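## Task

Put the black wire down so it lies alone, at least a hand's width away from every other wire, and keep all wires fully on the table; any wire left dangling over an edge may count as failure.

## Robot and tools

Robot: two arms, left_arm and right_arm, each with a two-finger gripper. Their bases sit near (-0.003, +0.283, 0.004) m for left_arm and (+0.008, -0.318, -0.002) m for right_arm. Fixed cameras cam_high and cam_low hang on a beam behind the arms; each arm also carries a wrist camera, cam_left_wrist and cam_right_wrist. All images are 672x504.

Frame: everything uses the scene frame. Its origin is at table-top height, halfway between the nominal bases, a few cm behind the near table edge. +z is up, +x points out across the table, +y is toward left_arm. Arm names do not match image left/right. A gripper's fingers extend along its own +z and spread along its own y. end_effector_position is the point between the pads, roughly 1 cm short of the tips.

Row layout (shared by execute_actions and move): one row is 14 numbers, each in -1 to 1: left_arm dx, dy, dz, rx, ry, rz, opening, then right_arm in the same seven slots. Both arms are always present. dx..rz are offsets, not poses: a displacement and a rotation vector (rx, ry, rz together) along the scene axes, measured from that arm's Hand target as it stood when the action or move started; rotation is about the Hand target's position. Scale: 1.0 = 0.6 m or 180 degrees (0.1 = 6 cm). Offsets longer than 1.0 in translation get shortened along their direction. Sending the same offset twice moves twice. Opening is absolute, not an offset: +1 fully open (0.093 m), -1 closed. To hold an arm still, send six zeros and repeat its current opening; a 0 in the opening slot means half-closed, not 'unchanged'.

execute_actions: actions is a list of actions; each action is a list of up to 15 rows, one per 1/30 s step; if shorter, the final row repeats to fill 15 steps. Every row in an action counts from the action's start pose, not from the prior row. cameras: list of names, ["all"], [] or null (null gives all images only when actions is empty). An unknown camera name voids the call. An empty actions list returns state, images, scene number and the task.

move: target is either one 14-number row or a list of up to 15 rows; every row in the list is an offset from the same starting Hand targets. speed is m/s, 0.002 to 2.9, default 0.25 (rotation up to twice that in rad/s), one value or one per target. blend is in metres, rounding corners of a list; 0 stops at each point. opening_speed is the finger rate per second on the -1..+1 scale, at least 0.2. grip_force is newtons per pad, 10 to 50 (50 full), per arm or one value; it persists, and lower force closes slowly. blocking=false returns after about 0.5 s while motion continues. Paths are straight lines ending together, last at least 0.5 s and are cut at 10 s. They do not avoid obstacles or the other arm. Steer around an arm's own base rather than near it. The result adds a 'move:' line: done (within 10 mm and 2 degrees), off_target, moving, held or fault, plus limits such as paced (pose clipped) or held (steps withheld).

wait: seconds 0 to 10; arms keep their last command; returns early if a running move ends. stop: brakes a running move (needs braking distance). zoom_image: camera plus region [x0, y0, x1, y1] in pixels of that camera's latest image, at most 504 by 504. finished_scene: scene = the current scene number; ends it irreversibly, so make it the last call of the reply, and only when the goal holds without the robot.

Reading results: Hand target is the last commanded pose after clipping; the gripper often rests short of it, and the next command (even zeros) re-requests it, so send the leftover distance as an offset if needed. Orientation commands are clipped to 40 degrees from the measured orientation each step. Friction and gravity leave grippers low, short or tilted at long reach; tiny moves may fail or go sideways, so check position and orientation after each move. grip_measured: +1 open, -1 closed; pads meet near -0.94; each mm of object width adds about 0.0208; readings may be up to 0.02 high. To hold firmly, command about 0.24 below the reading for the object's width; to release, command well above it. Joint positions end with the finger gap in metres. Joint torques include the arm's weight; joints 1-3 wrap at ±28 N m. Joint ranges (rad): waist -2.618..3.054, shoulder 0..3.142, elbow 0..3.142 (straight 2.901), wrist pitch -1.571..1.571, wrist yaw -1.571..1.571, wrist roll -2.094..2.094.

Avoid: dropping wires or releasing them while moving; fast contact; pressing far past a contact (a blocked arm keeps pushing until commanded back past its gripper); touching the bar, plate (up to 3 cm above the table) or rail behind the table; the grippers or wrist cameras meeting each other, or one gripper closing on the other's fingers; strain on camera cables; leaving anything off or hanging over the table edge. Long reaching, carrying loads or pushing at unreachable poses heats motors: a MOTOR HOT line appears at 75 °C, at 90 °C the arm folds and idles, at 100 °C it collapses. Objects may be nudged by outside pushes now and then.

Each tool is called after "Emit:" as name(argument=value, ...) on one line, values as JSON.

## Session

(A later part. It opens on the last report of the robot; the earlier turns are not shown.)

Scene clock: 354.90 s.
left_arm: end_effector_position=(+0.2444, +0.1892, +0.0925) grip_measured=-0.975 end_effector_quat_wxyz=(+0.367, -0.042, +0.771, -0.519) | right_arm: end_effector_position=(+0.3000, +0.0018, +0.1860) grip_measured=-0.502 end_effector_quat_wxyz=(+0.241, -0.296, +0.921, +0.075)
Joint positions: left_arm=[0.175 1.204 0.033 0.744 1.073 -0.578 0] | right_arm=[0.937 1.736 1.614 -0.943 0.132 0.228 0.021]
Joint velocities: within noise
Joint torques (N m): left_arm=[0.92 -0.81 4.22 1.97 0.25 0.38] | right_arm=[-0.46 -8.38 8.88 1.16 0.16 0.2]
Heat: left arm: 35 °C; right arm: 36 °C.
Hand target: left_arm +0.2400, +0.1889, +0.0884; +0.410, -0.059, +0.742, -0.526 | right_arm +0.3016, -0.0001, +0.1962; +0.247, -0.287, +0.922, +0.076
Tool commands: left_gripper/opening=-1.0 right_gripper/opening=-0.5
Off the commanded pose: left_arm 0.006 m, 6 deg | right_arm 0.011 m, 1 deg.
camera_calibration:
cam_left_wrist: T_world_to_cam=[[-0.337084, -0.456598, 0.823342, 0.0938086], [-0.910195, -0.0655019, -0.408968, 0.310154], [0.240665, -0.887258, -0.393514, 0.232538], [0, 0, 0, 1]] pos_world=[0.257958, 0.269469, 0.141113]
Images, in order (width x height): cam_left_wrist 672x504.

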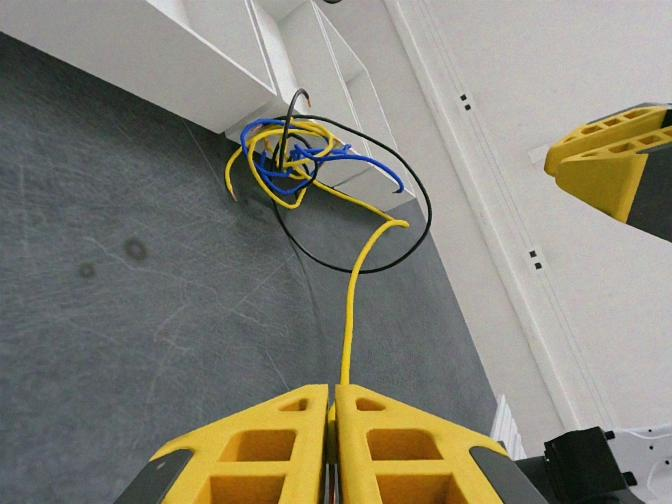

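Emit:
move(target=[0,0,0,0,0,0,-1, 0.0325,0.0342,-0.1137,0,0,0,-0.5], cameras=["cam_right_wrist","cam_left_wrist"], speed=0.15)

Scene clock: 356.93 s.
left_arm: end_effector_position=(+0.2444, +0.1892, +0.0925) grip_measured=-0.975 end_effector_quat_wxyz=(+0.367, -0.042, +0.771, -0.519) | right_arm: end_effector_position=(+0.3182, +0.0241, +0.1326) grip_measured=-0.502 end_effector_quat_wxyz=(+0.248, -0.295, +0.919, +0.080)
Joint positions: left_arm=[0.175 1.204 0.033 0.744 1.073 -0.578 0] | right_arm=[0.937 1.831 1.51 -0.725 0.132 0.228 0.021]
Joint torques (N m): left_arm=[1.05 -0.91 4.01 2 0.24 0.35] | right_arm=[-0.98 -8.32 6.13 1.51 0.14 0.14]
Heat: left arm: 35 °C; right arm: 36 °C.
Hand target: left_arm +0.2400, +0.1889, +0.0884; +0.410, -0.059, +0.742, -0.526 | right_arm +0.3211, +0.0205, +0.1281; +0.248, -0.287, +0.922, +0.076
Off the commanded pose: left_arm 0.006 m, 6 deg | right_arm 0.007 m, 1 deg.
joint sent to its limit (left arm) — joint 3 (elbow), lower limit, where the elbow is as bent as it goes. The joint targets are off in orientation, not in position.
move: off_target (left_arm)
camera_calibration:
cam_left_wrist: T_world_to_cam=[[-0.337084, -0.456598, 0.823342, 0.0938086], [-0.910195, -0.0655019, -0.408968, 0.310154], [0.240665, -0.887258, -0.393514, 0.232538], [0, 0, 0, 1]] pos_world=[0.257958, 0.269469, 0.141113]
cam_right_wrist: T_world_to_cam=[[0.588734, -0.808325, -0.00187358, -0.16569], [-0.806469, -0.587222, -0.0691162, 0.317796], [0.0547681, 0.042202, -0.997607, 0.200214], [0, 0, 0, 1]] pos_world=[0.342875, 0.0442365, 0.221389]
Images, in order (width x height): cam_left_wrist 672x504, cam_right_wrist 672x504.

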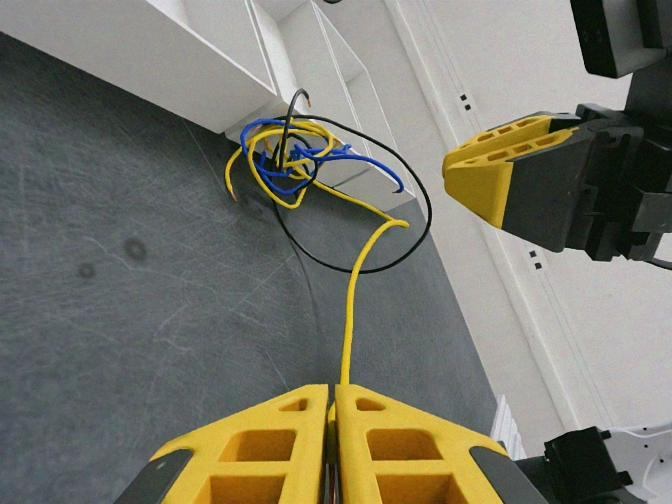

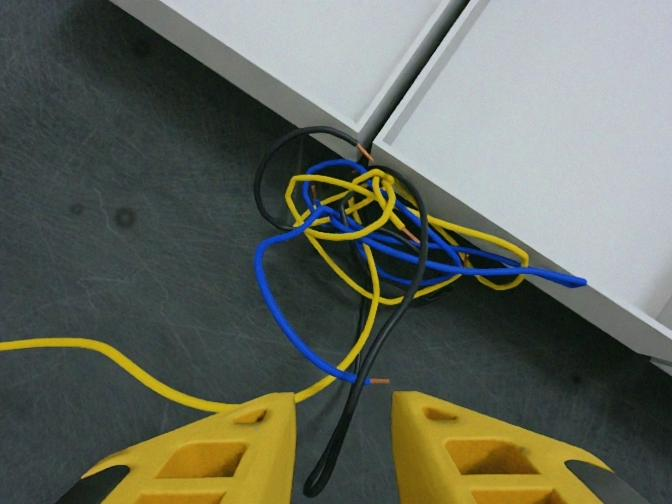

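Emit:
move(target=[0,0,0,0,0,0,-1, 0,0,0,0,0,0,-1], cameras=["cam_right_wrist"])

Scene clock: 357.70 s.
left_arm: end_effector_position=(+0.2444, +0.1892, +0.0925) grip_measured=-0.975 end_effector_quat_wxyz=(+0.367, -0.042, +0.771, -0.519) | right_arm: end_effector_position=(+0.3182, +0.0241, +0.1327) grip_measured=-0.985 end_effector_quat_wxyz=(+0.249, -0.295, +0.919, +0.080)
Joint positions: left_arm=[0.175 1.204 0.033 0.744 1.073 -0.578 0] | right_arm=[0.937 1.831 1.51 -0.725 0.132 0.228 0]
Joint torques (N m): left_arm=[0.98 -0.99 3.88 1.99 0.24 0.33] | right_arm=[-0.99 -8.36 6.08 1.52 0.13 0.14]
Heat: left arm: 35 °C; right arm: 36 °C.
Hand target: left_arm +0.2400, +0.1889, +0.0884; +0.410, -0.059, +0.742, -0.526 | right_arm +0.3211, +0.0205, +0.1281; +0.248, -0.287, +0.922, +0.076
Off the commanded pose: left_arm 0.006 m, 6 deg | right_arm 0.007 m, 1 deg.
joint sent to its limit (left arm) — joint 3 (elbow), lower limit, where the elbow is as bent as it goes. The joint targets are off in orientation, not in position.
move: off_target (left_arm)
camera_calibration:
cam_right_wrist: T_world_to_cam=[[0.588739, -0.808321, -0.00193906, -0.165596], [-0.806445, -0.587206, -0.0695329, 0.317938], [0.0550662, 0.0425004, -0.997578, 0.200088], [0, 0, 0, 1]] pos_world=[0.342874, 0.0443361, 0.221389]
Images, in order (width x height): cam_right_wrist 672x504.

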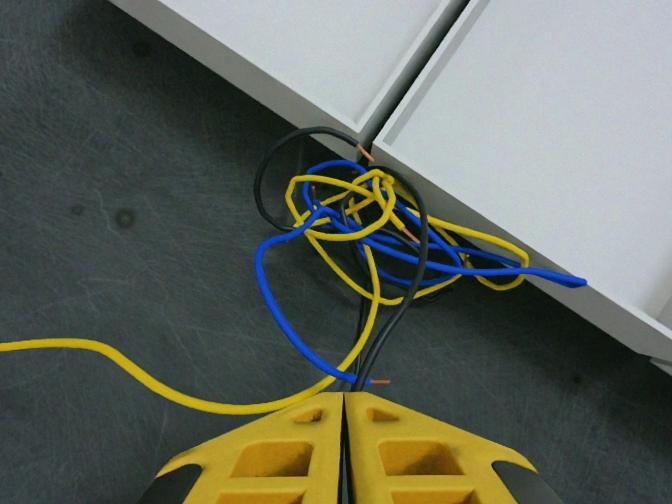

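Emit:
move(target=[[0,0,0,0,0,0,-1, 0,0,0,0,0,0,-0.5],[0,0,0,0,0,0,-1, 0.0149,0.0109,-0.036,0,0,0,-0.5]], cameras=["cam_right_wrist"], speed=0.1)

Scene clock: 359.83 s.
left_arm: end_effector_position=(+0.2444, +0.1892, +0.0925) grip_measured=-0.975 end_effector_quat_wxyz=(+0.367, -0.042, +0.771, -0.519) | right_arm: end_effector_position=(+0.3282, +0.0309, +0.1152) grip_measured=-0.502 end_effector_quat_wxyz=(+0.253, -0.291, +0.919, +0.082)
Joint positions: left_arm=[0.175 1.204 0.033 0.744 1.073 -0.578 0] | right_arm=[0.93 1.877 1.495 -0.654 0.132 0.228 0.021]
Joint torques (N m): left_arm=[1.09 -0.91 4.08 1.96 0.23 0.35] | right_arm=[-0.95 -8.28 5.78 1.55 0.09 0.11]
Heat: left arm: 35 °C; right arm: 36 °C.
Hand target: left_arm +0.2400, +0.1889, +0.0884; +0.410, -0.059, +0.742, -0.526 | right_arm +0.3300, +0.0271, +0.1065; +0.248, -0.288, +0.922, +0.076
Off the commanded pose: left_arm 0.006 m, 6 deg | right_arm 0.010 m, 1 deg.
joint sent to its limit (left arm) — joint 3 (elbow), lower limit, where the elbow is as bent as it goes. The joint targets are off in orientation, not in position.
move: off_target (left_arm)
camera_calibration:
cam_right_wrist: T_world_to_cam=[[0.582915, -0.812521, -0.00441387, -0.163752], [-0.810187, -0.580811, -0.0790918, 0.330898], [0.0617002, 0.0496799, -0.996858, 0.179316], [0, 0, 0, 1]] pos_world=[0.352479, 0.0502287, 0.204201]
Images, in order (width x height): cam_right_wrist 672x504.

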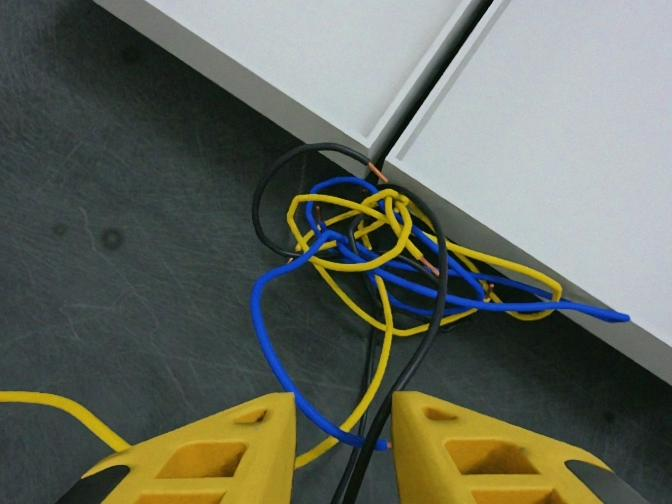

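Emit:
move(target=[0,0,0,0,0,0,-1, 0,0,0,0,0,0,-1], cameras=["cam_right_wrist"])

Emit:
zoom_image(camera="cam_right_wrist", region=[270, 300, 450, 480])

Scene clock: 360.60 s.
left_arm: end_effector_position=(+0.2444, +0.1892, +0.0925) grip_measured=-0.975 end_effector_quat_wxyz=(+0.367, -0.042, +0.771, -0.519) | right_arm: end_effector_position=(+0.3283, +0.0311, +0.1153) grip_measured=-0.982 end_effector_quat_wxyz=(+0.253, -0.290, +0.919, +0.082)
Joint positions: left_arm=[0.175 1.204 0.033 0.744 1.073 -0.578 0] | right_arm=[0.93 1.877 1.495 -0.654 0.132 0.228 0]
Joint torques (N m): left_arm=[0.95 -0.87 4.05 1.98 0.26 0.35] | right_arm=[-1.01 -8.2 5.82 1.54 0.11 0.09]
Heat: left arm: 35 °C; right arm: 36 °C.
Hand target: left_arm +0.2400, +0.1889, +0.0884; +0.410, -0.059, +0.742, -0.526 | right_arm +0.3300, +0.0271, +0.1065; +0.248, -0.288, +0.922, +0.076
Off the commanded pose: left_arm 0.006 m, 6 deg | right_arm 0.010 m, 1 deg.
joint sent to its limit (left arm) — joint 3 (elbow), lower limit, where the elbow is as bent as it goes. The joint targets are off in orientation, not in position.
move: off_target (left_arm)
camera_calibration:
cam_right_wrist: T_world_to_cam=[[0.58286, -0.81256, -0.00453527, -0.163625], [-0.810189, -0.580714, -0.0797837, 0.331101], [0.0621953, 0.0501772, -0.996802, 0.1792], [0, 0, 0, 1]] pos_world=[0.352479, 0.0503281, 0.204302]
Images, in order (width x height): cam_right_wrist 672x504.

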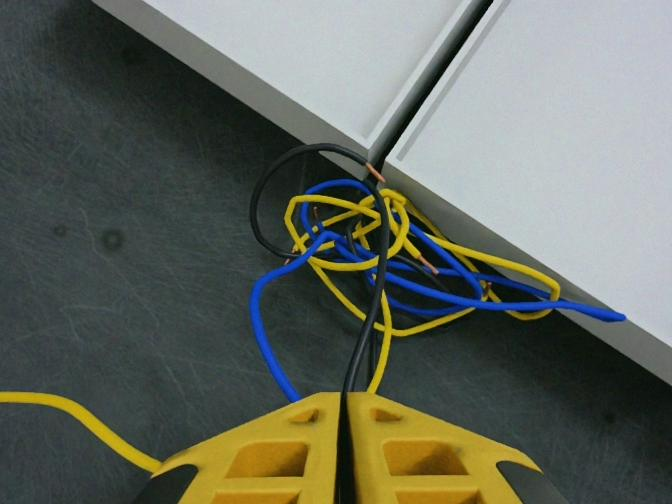

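Scaled by 2.800.

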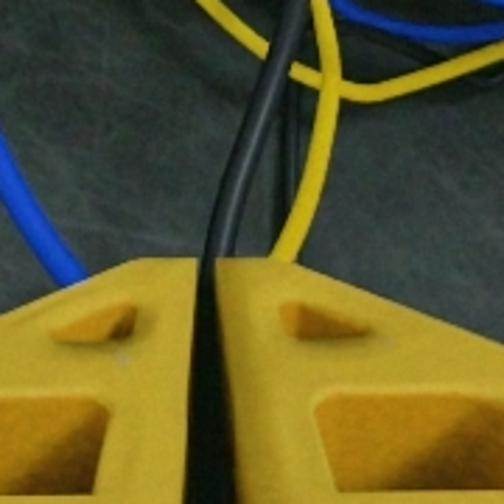

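Emit:
move(target=[0,0,0,0,0,0,-1, -0.15,-0.08,0.1,0,0,0,-1], cameras=["cam_right_wrist","cam_left_wrist"], speed=0.15)

Scene clock: 362.30 s.
left_arm: end_effector_position=(+0.2444, +0.1892, +0.0925) grip_measured=-0.975 end_effector_quat_wxyz=(+0.367, -0.042, +0.771, -0.519) | right_arm: end_effector_position=(+0.2452, -0.0134, +0.1705) grip_measured=-0.982 end_effector_quat_wxyz=(+0.255, -0.290, +0.918, +0.085)
Joint positions: left_arm=[0.175 1.204 0.033 0.744 1.073 -0.578 0] | right_arm=[1.046 1.536 1.321 -0.831 0.188 0.33 0]
Joint torques (N m): left_arm=[1.02 -0.9 3.9 1.98 0.23 0.4] | right_arm=[0.09 -7.31 5.45 1.21 0.19 0.18]
Heat: left arm: 35 °C; right arm: 36 °C.
Hand target: left_arm +0.2400, +0.1889, +0.0884; +0.410, -0.059, +0.742, -0.526 | right_arm +0.2401, -0.0209, +0.1665; +0.248, -0.288, +0.922, +0.076
Off the commanded pose: left_arm 0.006 m, 6 deg | right_arm 0.010 m, 1 deg.
joint sent to its limit (left arm) — joint 3 (elbow), lower limit, where the elbow is as bent as it goes. The joint targets are off in orientation, not in position.
move: off_target (left_arm)
camera_calibration:
cam_left_wrist: T_world_to_cam=[[-0.337084, -0.456598, 0.823342, 0.0938086], [-0.910195, -0.0655019, -0.408968, 0.310154], [0.240665, -0.887258, -0.393514, 0.232538], [0, 0, 0, 1]] pos_world=[0.257958, 0.269469, 0.141113]
cam_right_wrist: T_world_to_cam=[[0.583861, -0.811812, -0.00826952, -0.150693], [-0.809294, -0.581182, -0.0852656, 0.243078], [0.0644135, 0.0564757, -0.996324, 0.241118], [0, 0, 0, 1]] pos_world=[0.269174, 0.00532108, 0.259712]
Images, in order (width x height): cam_left_wrist 672x504, cam_right_wrist 672x504.

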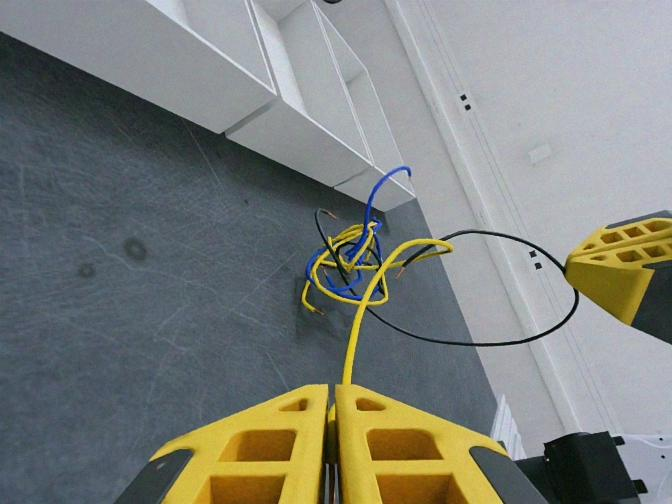

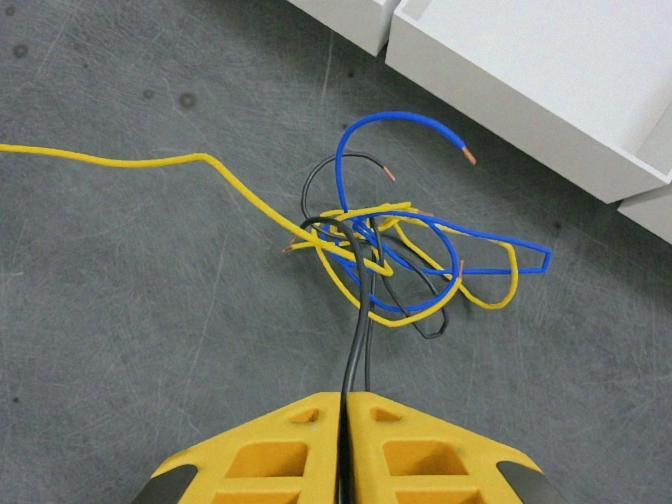

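Emit:
zoom_image(camera="cam_right_wrist", region=[260, 110, 560, 400])

Emit:
zoom_image(camera="cam_right_wrist", region=[280, 190, 460, 350])

Emit:
zoom_image(camera="cam_left_wrist", region=[280, 150, 480, 350])

Scaled by 1.680.

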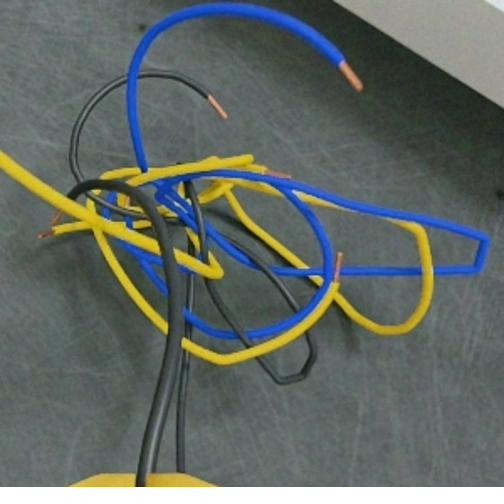

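Scaled by 2.800.

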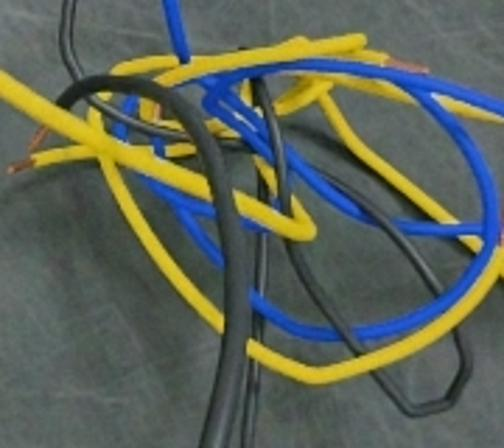

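Scaled by 2.520.

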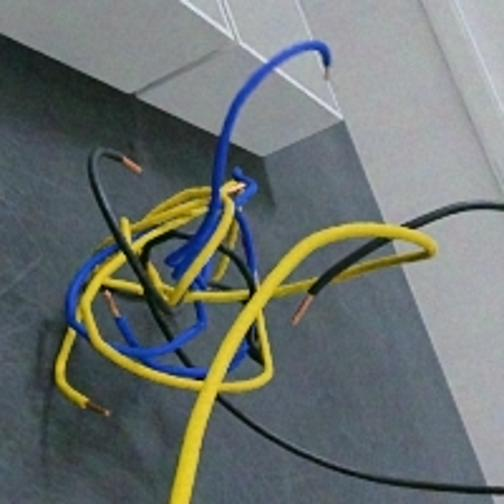

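Emit:
move(target=[0,0,0,0,0,0,-1, -0.06,-0.17,0.1,0,0,0,-1], cameras=["cam_right_wrist","cam_left_wrist"], speed=0.12)

Emit:
zoom_image(camera="cam_left_wrist", region=[260, 150, 520, 380])

Scene clock: 365.83 s.
left_arm: end_effector_position=(+0.2443, +0.1892, +0.0925) grip_measured=-0.975 end_effector_quat_wxyz=(+0.367, -0.042, +0.771, -0.519) | right_arm: end_effector_position=(+0.2078, -0.1185, +0.2287) grip_measured=-0.982 end_effector_quat_wxyz=(+0.256, -0.282, +0.921, +0.079)
Joint positions: left_arm=[0.175 1.204 0.033 0.744 1.073 -0.578 0] | right_arm=[0.924 1.174 1.271 -1.132 0.141 0.237 0]
Joint torques (N m): left_arm=[0.96 -0.91 4.12 1.93 0.25 0.36] | right_arm=[-0.73 -3.56 6.3 1.22 -0.01 -0.04]
Heat: left arm: 35 °C; right arm: 36 °C.
Hand target: left_arm +0.2400, +0.1890, +0.0884; +0.410, -0.059, +0.743, -0.526 | right_arm +0.2041, -0.1229, +0.2265; +0.248, -0.287, +0.922, +0.076
Off the commanded pose: left_arm 0.006 m, 6 deg | right_arm 0.006 m, 1 deg.
joint sent to its limit (left arm) — joint 3 (elbow), lower limit, where the elbow is as bent as it goes. The joint targets are off in orientation, not in position.
move: off_target (left_arm)
camera_calibration:
cam_left_wrist: T_world_to_cam=[[-0.337253, -0.456288, 0.823445, 0.0936752], [-0.910213, -0.0652792, -0.408963, 0.310001], [0.240359, -0.887435, -0.393303, 0.232569], [0, 0, 0, 1]] pos_world=[0.257859, 0.26937, 0.141113]
cam_right_wrist: T_world_to_cam=[[0.567765, -0.823188, -0.00211652, -0.21318], [-0.820426, -0.565646, -0.0833383, 0.160401], [0.0674059, 0.0490531, -0.996519, 0.30605], [0, 0, 0, 1]] pos_world=[0.232004, -0.0997699, 0.317901]
Images, in order (width x height): cam_left_wrist 672x504, cam_right_wrist 672x504.

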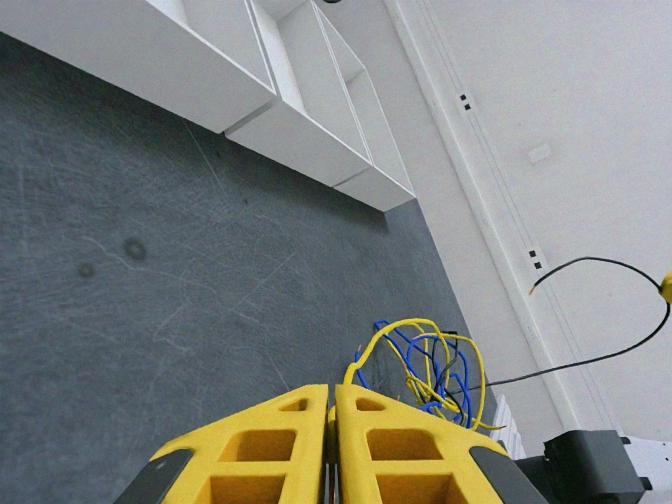

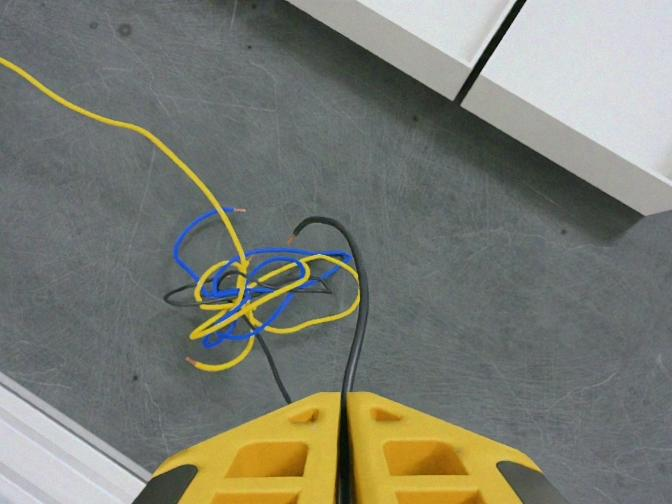

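Scaled by 1.938.

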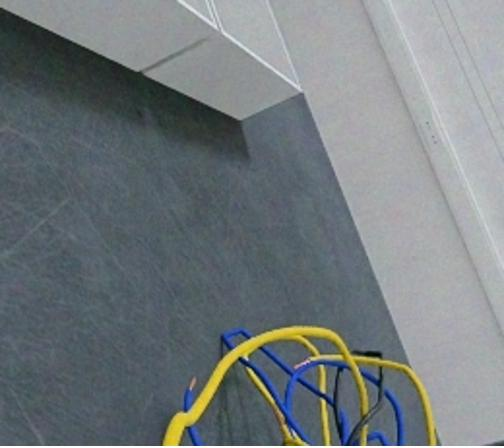

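Emit:
zoom_image(camera="cam_right_wrist", region=[140, 190, 400, 410])

Emit:
zoom_image(camera="cam_right_wrist", region=[150, 230, 370, 380])

Scaled by 1.938.

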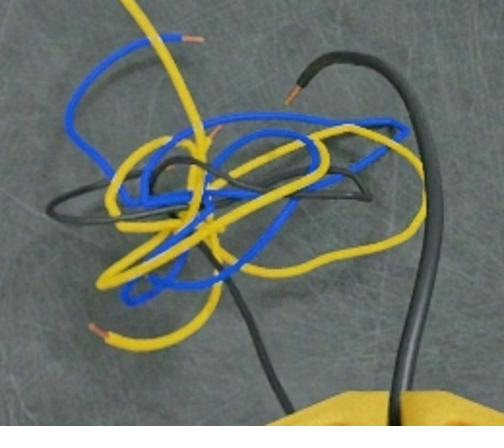

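Scaled by 2.291.

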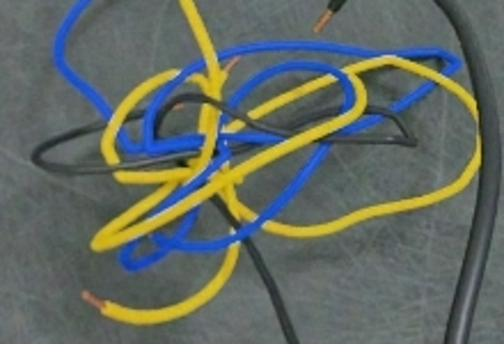

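Emit:
move(target=[0.03,0.2,0.05,0,0,0,-1, 0,-0.06,0.05,0,0,0,-1], cameras=["cam_right_wrist","cam_left_wrist"], speed=0.12)

Emit:
zoom_image(camera="cam_left_wrist", region=[260, 150, 520, 400])

Scene clock: 369.13 s.
left_arm: end_effector_position=(+0.2548, +0.3029, +0.1145) grip_measured=-0.975 end_effector_quat_wxyz=(+0.434, -0.097, +0.721, -0.531) | right_arm: end_effector_position=(+0.2062, -0.1550, +0.2468) grip_measured=-0.982 end_effector_quat_wxyz=(+0.241, -0.286, +0.924, +0.074)
Joint positions: left_arm=[0.74 1.37 0.337 0.029 1.502 0.036 0] | right_arm=[0.785 1.128 1.338 -1.263 0.064 0.114 0]
Joint torques (N m): left_arm=[1.01 -2.95 7.19 1.02 0.53 0.38] | right_arm=[-1.01 -3.26 8.69 1.12 -0.01 -0.04]
Heat: left arm: 34 °C; right arm: 36 °C.
Hand target: left_arm +0.2580, +0.3089, +0.1185; +0.410, -0.059, +0.742, -0.526 | right_arm +0.2041, -0.1589, +0.2565; +0.248, -0.288, +0.922, +0.076
Off the commanded pose: left_arm 0.008 m, 6 deg | right_arm 0.011 m, 1 deg.
move: off_target (left_arm, right_arm)
camera_calibration:
cam_left_wrist: T_world_to_cam=[[-0.340693, -0.420202, 0.841046, 0.118936], [-0.850169, -0.244257, -0.466424, 0.381503], [0.401424, -0.873939, -0.274026, 0.280866], [0, 0, 0, 1]] pos_world=[0.252116, 0.388622, 0.154876]
cam_right_wrist: T_world_to_cam=[[0.572005, -0.82025, -0.000600601, -0.243003], [-0.819162, -0.571208, -0.0519132, 0.131122], [0.0422387, 0.0301866, -0.998651, 0.328754], [0, 0, 0, 1]] pos_world=[0.232523, -0.13435, 0.334972]
Images, in order (width x height): cam_left_wrist 672x504, cam_right_wrist 672x504.

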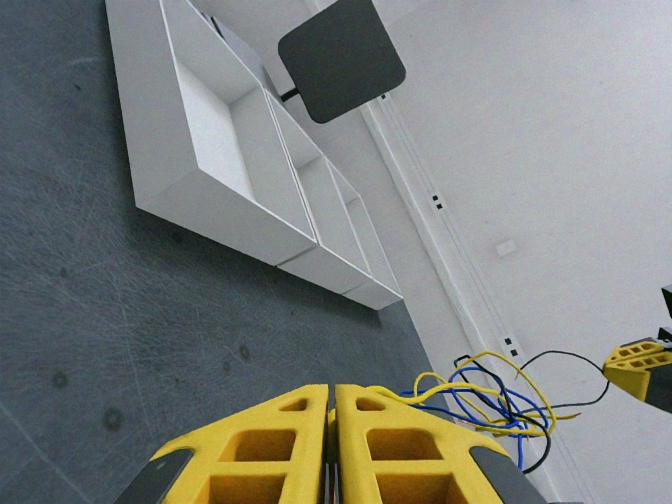

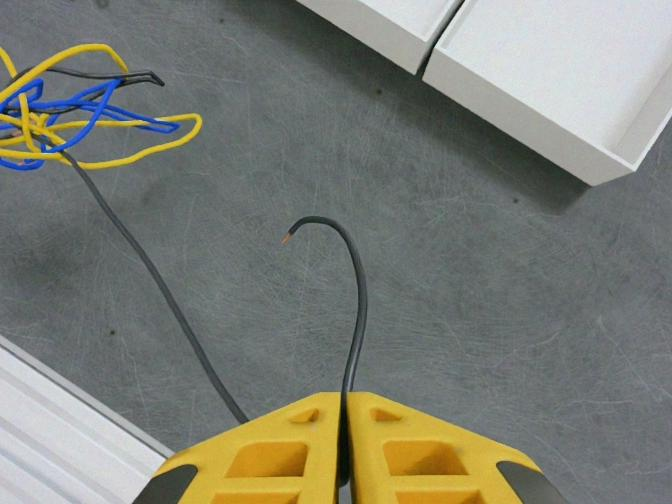

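Scaled by 1.938.

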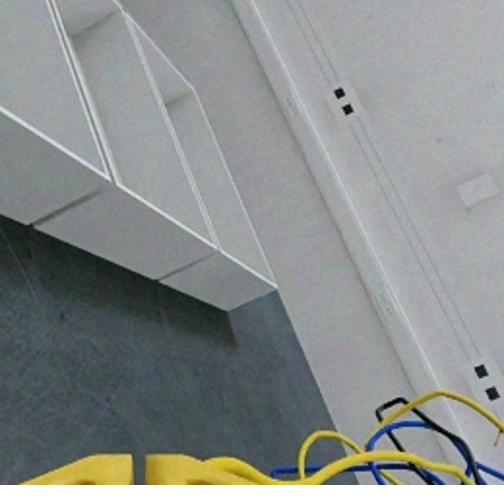

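Emit:
move(target=[0,0,0,0,0,0,-1, 0,-0.13,0.06,0,0,0,-1], cameras=["cam_right_wrist","cam_left_wrist","cam_high"], speed=0.12)

Emit:
zoom_image(camera="cam_high", region=[150, 180, 330, 330])

Scene clock: 372.37 s.
left_arm: end_effector_position=(+0.2513, +0.2978, +0.1217) grip_measured=-0.975 end_effector_quat_wxyz=(+0.432, -0.090, +0.706, -0.554) | right_arm: end_effector_position=(+0.2053, -0.2249, +0.2871) grip_measured=-0.982 end_effector_quat_wxyz=(+0.246, -0.293, +0.918, +0.102)
Joint positions: left_arm=[0.736 1.37 0.337 0.014 1.555 0.036 0] | right_arm=[0.316 1.081 1.493 -1.476 -0.226 -0.296 0]
Joint torques (N m): left_arm=[1.43 -3.38 6.91 1.22 -0.02 0.36] | right_arm=[-1.81 -1.57 8.28 1.01 0.28 -0.08]
Heat: left arm: 34 °C; right arm: 37 °C.
Hand target: left_arm +0.2585, +0.3083, +0.1186; +0.446, -0.086, +0.722, -0.523 (not the last commanded pose) | right_arm +0.2040, -0.2369, +0.2925; +0.248, -0.288, +0.922, +0.076
Off the commanded pose: left_arm 0.013 m, 7 deg | right_arm 0.013 m, 3 deg.
move: off_target (left_arm, right_arm)
camera_calibration:
cam_left_wrist: T_world_to_cam=[[-0.371522, -0.372827, 0.850277, 0.102042], [-0.84689, -0.239209, -0.474929, 0.379368], [0.38046, -0.896537, -0.226872, 0.286006], [0, 0, 0, 1]] pos_world=[0.250379, 0.385207, 0.158296]
cam_right_wrist: T_world_to_cam=[[0.594879, -0.80258, -0.0445517, -0.28791], [-0.802934, -0.590718, -0.0796783, 0.0928201], [0.0376307, 0.0831711, -0.995825, 0.383188], [0, 0, 0, 1]] pos_world=[0.23138, -0.20811, 0.376157]
Images, in order (width x height): cam_high 672x504, cam_left_wrist 672x504, cam_right_wrist 672x504.

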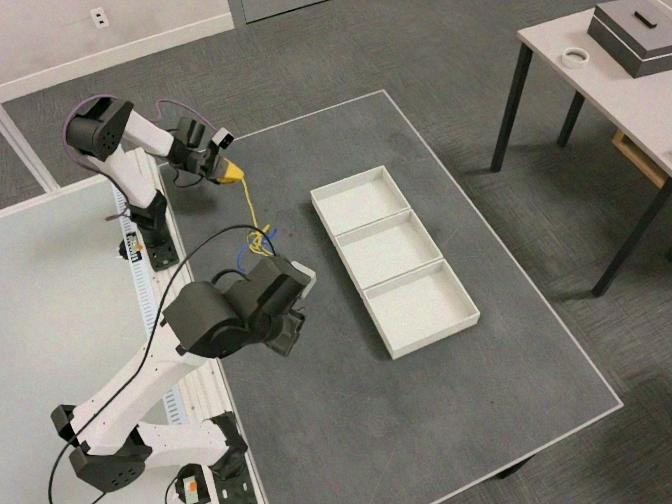

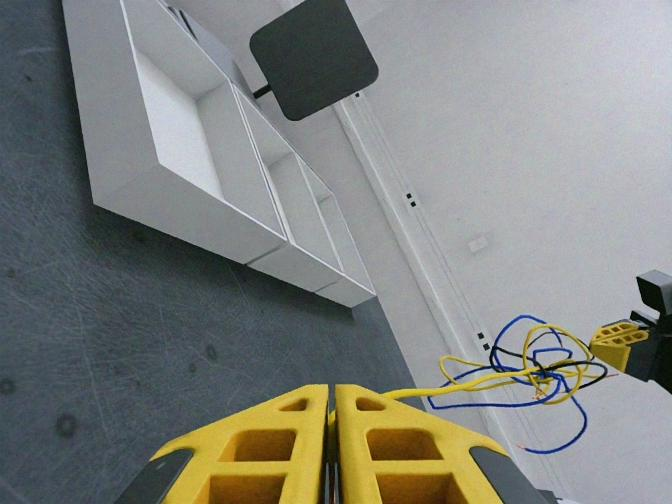

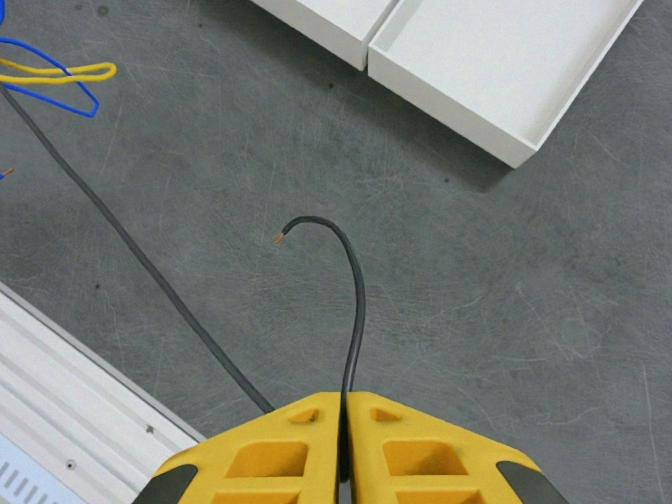

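Scaled by 2.800.

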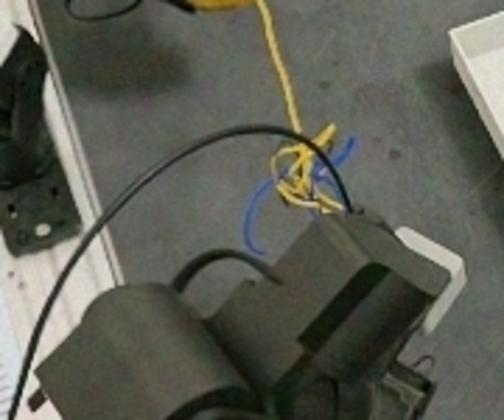

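Emit:
zoom_image(camera="cam_left_wrist", region=[380, 280, 660, 480])

Scaled by 1.800.

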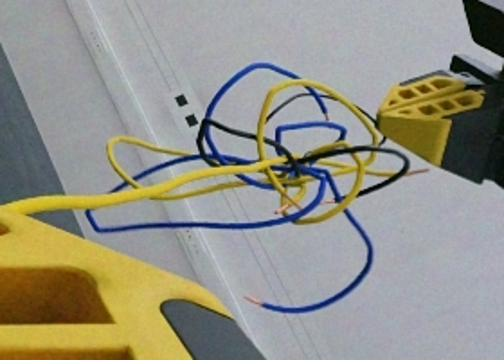

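Emit:
move(target=[-0.01,0.12,0.02,0,0,0.222,-1, 0,-0.04,0.06,0,0,0,-1], cameras=["cam_right_wrist","cam_left_wrist"], speed=0.1)

Emit:
zoom_image(camera="cam_left_wrist", region=[300, 250, 660, 500])

Scene clock: 377.40 s.
left_arm: end_effector_position=(+0.2538, +0.3834, +0.1342) grip_measured=-0.976 end_effector_quat_wxyz=(+0.572, -0.322, +0.674, -0.339) | right_arm: end_effector_position=(+0.2089, -0.2589, +0.3211) grip_measured=-0.985 end_effector_quat_wxyz=(+0.282, -0.276, +0.916, +0.068)
Joint positions: left_arm=[0.87 0.99 0.033 0.802 0.994 -0.811 0] | right_arm=[0.127 1.098 1.644 -1.567 -0.253 -0.438 0]
Joint torques (N m): left_arm=[-0.77 -2.25 5.23 1.94 -0.14 0.15] | right_arm=[-0.84 -1.74 7.27 1.23 -0.21 -0.03]
Heat: left arm: 34 °C; right arm: 37 °C.
Hand target: left_arm +0.2524, +0.3803, +0.1305; +0.598, -0.328, +0.649, -0.339 | right_arm +0.2040, -0.2608, +0.3285; +0.248, -0.288, +0.922, +0.076
Off the commanded pose: left_arm 0.005 m, 4 deg | right_arm 0.009 m, 4 deg.
joint sent to its limit (left arm) — joint 3 (elbow), lower limit, where the elbow is as bent as it goes. The joint targets are off in orientation, not in position.
joint sent to its limit (right arm) — joint 4 (wrist pitch), lower limit. The joint targets are off in orientation, not in position.
move: off_target (left_arm, right_arm)
camera_calibration:
cam_left_wrist: T_world_to_cam=[[0.0329154, -0.57639, 0.816511, 0.104168], [-0.547359, -0.693944, -0.467803, 0.505245], [0.83625, -0.431527, -0.338334, 0.0856683], [0, 0, 0, 1]] pos_world=[0.201481, 0.447622, 0.180285]
cam_right_wrist: T_world_to_cam=[[0.551264, -0.833794, 0.0299266, -0.338709], [-0.825035, -0.550111, -0.129208, 0.109301], [0.124196, 0.0465373, -0.991166, 0.390686], [0, 0, 0, 1]] pos_world=[0.228373, -0.240467, 0.411494]
Images, in order (width x height): cam_left_wrist 672x504, cam_right_wrist 672x504.

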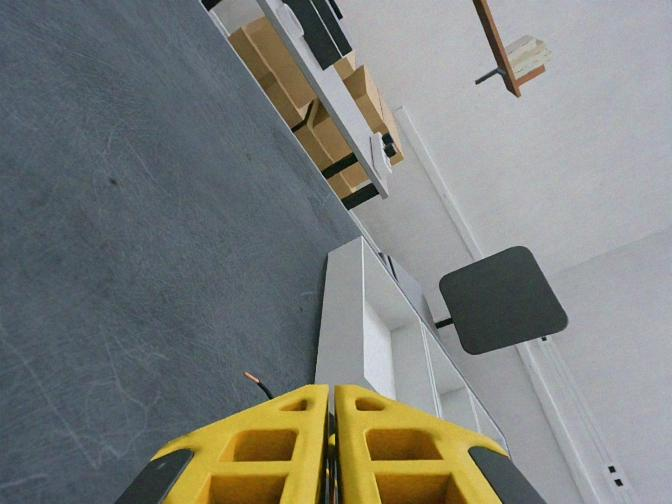

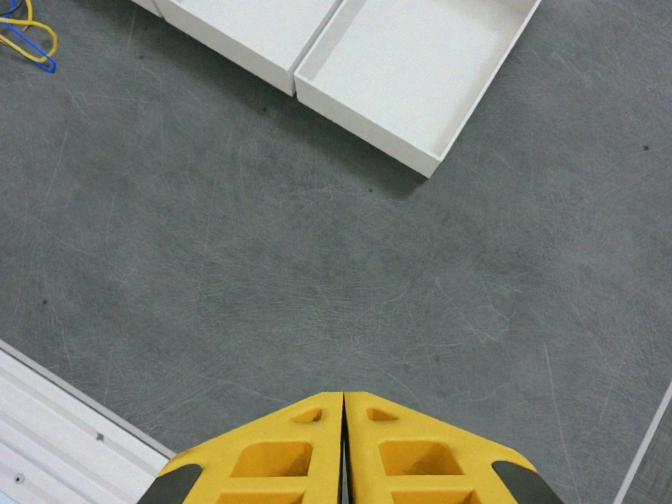

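Scaled by 1.400.

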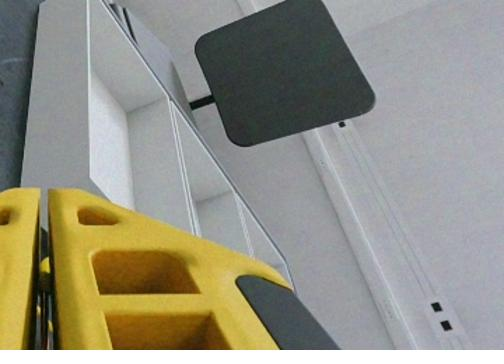

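Emit:
execute_actions(actions=[], cameras=["cam_high","cam_low","cam_left_wrist"])

Emit:
zoom_image(camera="cam_high", region=[200, 120, 360, 260])

Emit:
zoom_image(camera="cam_low", region=[280, 180, 480, 330])

Scene clock: 377.63 s.
left_arm: end_effector_position=(+0.2539, +0.3834, +0.1342) grip_measured=-0.976 end_effector_quat_wxyz=(+0.572, -0.322, +0.674, -0.339) | right_arm: end_effector_position=(+0.2089, -0.2589, +0.3211) grip_measured=-0.985 end_effector_quat_wxyz=(+0.282, -0.276, +0.916, +0.068)
Joint positions: left_arm=[0.869 0.99 0.033 0.802 0.993 -0.811 0] | right_arm=[0.127 1.098 1.644 -1.567 -0.253 -0.438 0]
Joint velocities: within noise
Joint torques (N m): left_arm=[-0.65 -1.99 5.18 1.89 -0.16 0.13] | right_arm=[-0.87 -1.76 7.23 1.24 -0.2 -0.02]
Heat: left arm: 34 °C; right arm: 37 °C.
Hand target: left_arm +0.2525, +0.3802, +0.1306; +0.598, -0.328, +0.649, -0.339 | right_arm +0.2040, -0.2608, +0.3285; +0.248, -0.288, +0.922, +0.076
Tool commands: left_gripper/opening=-1.0 right_gripper/opening=-1.0
Off the commanded pose: left_arm 0.005 m, 4 deg | right_arm 0.009 m, 4 deg.
camera_calibration:
cam_left_wrist: T_world_to_cam=[[0.0329837, -0.576426, 0.816484, 0.104172], [-0.547398, -0.693924, -0.467787, 0.505296], [0.836222, -0.431512, -0.338422, 0.0855999], [0, 0, 0, 1]] pos_world=[0.201581, 0.447622, 0.180285]
Images, in order (width x height): cam_high 672x504, cam_low 672x504, cam_left_wrist 672x504.

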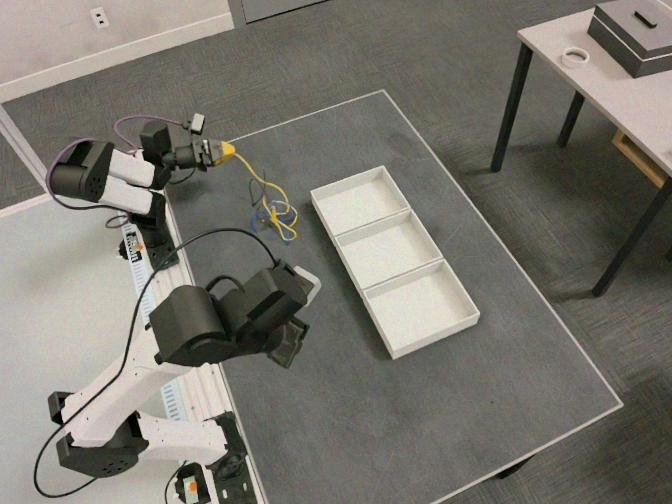

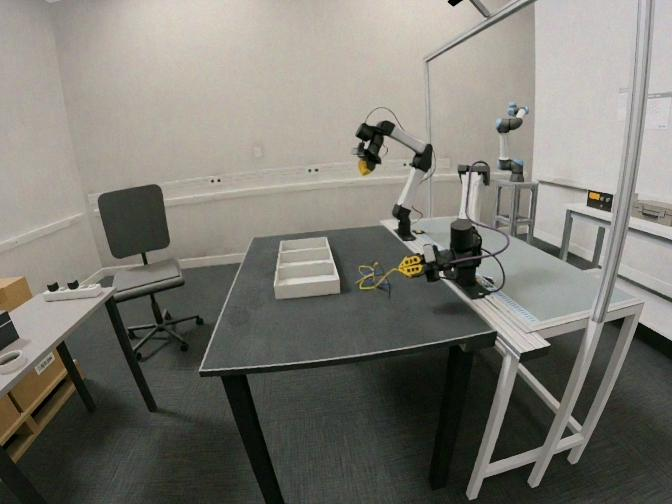

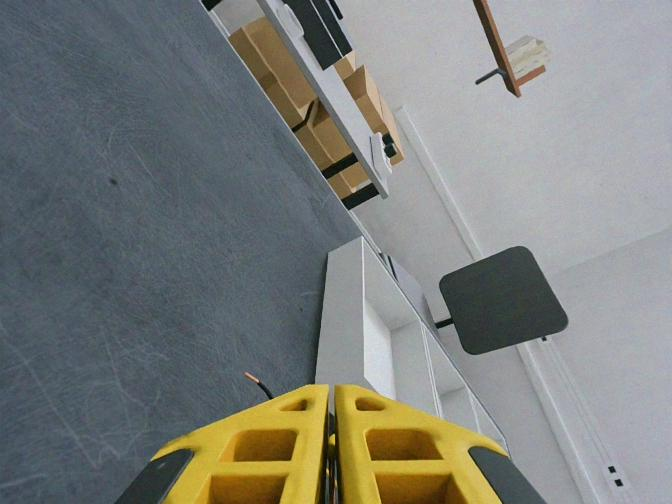

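Scaled by 3.150.

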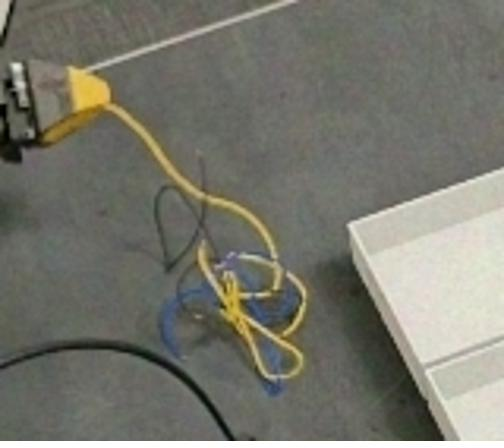

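Scaled by 2.520.

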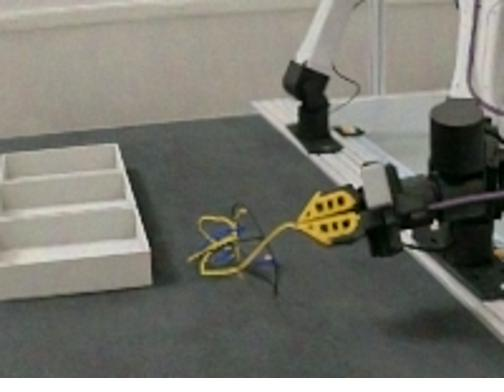

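Emit:
move(target=[[0.0125,-0.05,-0.117,0.02,0.25,0,-1, 0.1,0.2,-0.18,0,0,0.08,-0.6],[0.0125,-0.05,-0.15,0.02,0.25,0,-1, 0.1,0.2,-0.18,0,0,0.08,-0.6]], cameras=["cam_left_wrist","cam_right_wrist"], blend=[0.02,0])

Scene clock: 380.87 s.
left_arm: end_effector_position=(+0.2632, +0.3523, +0.0477) grip_measured=-0.976 end_effector_quat_wxyz=(+0.321, -0.410, +0.836, -0.172) | right_arm: end_effector_position=(+0.2643, -0.1417, +0.2254) grip_measured=-0.602 end_effector_quat_wxyz=(+0.240, -0.403, +0.876, +0.107)
Joint positions: left_arm=[0.387 1.027 0.34 -0.152 0.296 -0.58 0] | right_arm=[0.561 1.29 1.339 -1.102 -0.174 -0.309 0.016]
Joint torques (N m): left_arm=[-0.72 -1.2 5.64 1.79 -0.1 0.09] | right_arm=[0.29 -3.7 5.59 1.51 -0.13 0.17]
Heat: left arm: 34 °C; right arm: 37 °C.
Hand target: left_arm +0.2599, +0.3503, +0.0405; +0.314, -0.414, +0.838, -0.168 | right_arm +0.2640, -0.1410, +0.2204; +0.236, -0.401, +0.879, +0.107
Off the commanded pose: left_arm 0.008 m, 1 deg | right_arm 0.005 m, 1 deg.
move: done; blend cut to 0.0099 m at target 1
camera_calibration:
cam_left_wrist: T_world_to_cam=[[0.559777, -0.618369, 0.551606, 0.0452781], [-0.714938, -0.696959, -0.0557866, 0.473814], [0.418943, -0.363136, -0.832237, 0.144424], [0, 0, 0, 1]] pos_world=[0.252896, 0.410673, 0.121652]
cam_right_wrist: T_world_to_cam=[[0.764295, -0.644847, 0.00507467, -0.292614], [-0.642809, -0.762461, -0.0738225, 0.116423], [0.0514734, 0.0531601, -0.997258, 0.30504], [0, 0, 0, 1]] pos_world=[0.282779, -0.11614, 0.314283]
Images, in order (width x height): cam_left_wrist 672x504, cam_right_wrist 672x504.

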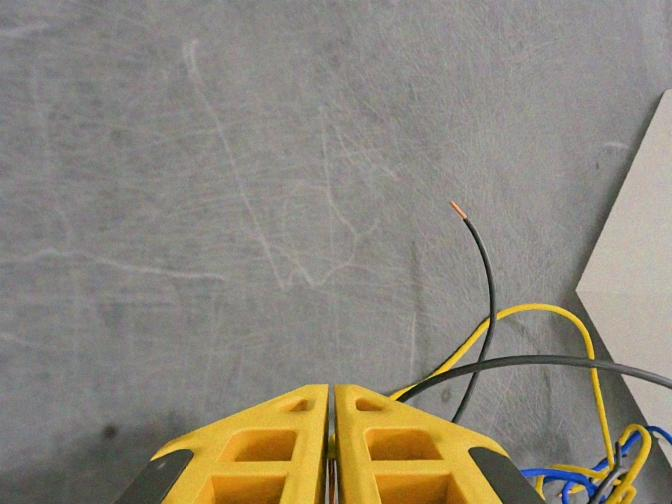

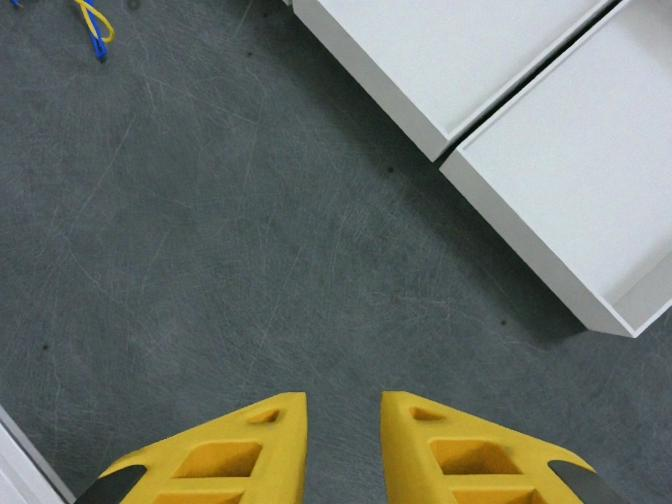

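Emit:
move(target=[[0,0,-0.033,0,0,0,-1, 0,0,0,0,0,0,-0.6],[0,0,-0.033,0,0,0,-0.75, 0,0,0,0,0,0,-0.6],[-0.03,0.02,0.08,0,0,0,-0.75, 0.05,0.25,0,0,0,0,-0.6]], cameras=["cam_left_wrist","cam_right_wrist"])

Scene clock: 384.17 s.
left_arm: end_effector_position=(+0.2380, +0.3590, +0.0767) grip_measured=-0.752 end_effector_quat_wxyz=(+0.300, -0.422, +0.839, -0.168) | right_arm: end_effector_position=(+0.2919, +0.0085, +0.2145) grip_measured=-0.602 end_effector_quat_wxyz=(+0.233, -0.407, +0.877, +0.108)
Joint positions: left_arm=[0.487 0.881 0.441 -0.469 0.348 -0.506 0.009] | right_arm=[0.907 1.73 1.714 -1.024 -0.007 -0.015 0.016]
Joint torques (N m): left_arm=[0.95 -2.06 9.84 1.48 0.11 0.28] | right_arm=[-0.14 -7.15 9.31 1.24 0.08 0.19]
Heat: left arm: 34 °C; right arm: 37 °C.
Hand target: left_arm +0.2420, +0.3624, +0.0886; +0.314, -0.414, +0.838, -0.168 | right_arm +0.2941, +0.0090, +0.2203; +0.236, -0.401, +0.879, +0.107
Off the commanded pose: left_arm 0.013 m, 2 deg | right_arm 0.006 m, 1 deg.
move: off_target (left_arm)
camera_calibration:
cam_left_wrist: T_world_to_cam=[[0.59106, -0.602085, 0.536788, 0.0354042], [-0.707891, -0.706208, -0.0126517, 0.460453], [0.386702, -0.37251, -0.843622, 0.193461], [0, 0, 0, 1]] pos_world=[0.230213, 0.418558, 0.150029]
cam_right_wrist: T_world_to_cam=[[0.769699, -0.638406, -0.0012714, -0.217015], [-0.637296, -0.768239, -0.0605256, 0.243416], [0.0376632, 0.0473967, -0.998166, 0.288953], [0, 0, 0, 1]] pos_world=[0.311281, 0.0347628, 0.30288]
Images, in order (width x height): cam_left_wrist 672x504, cam_right_wrist 672x504.

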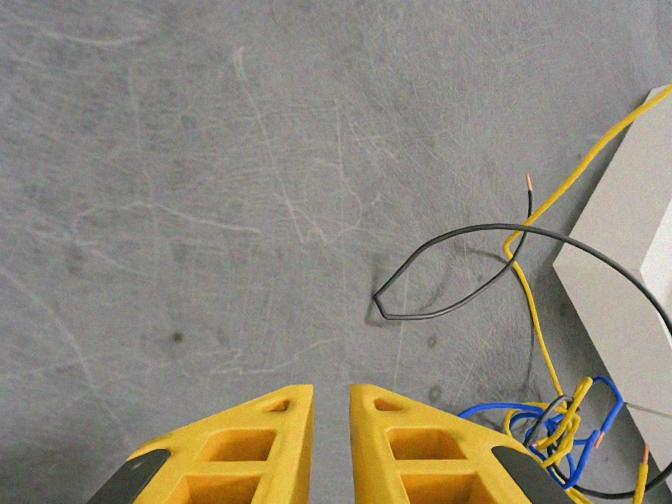

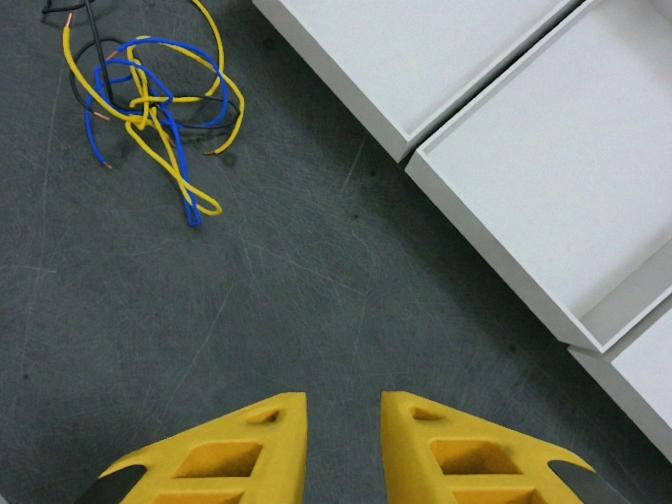

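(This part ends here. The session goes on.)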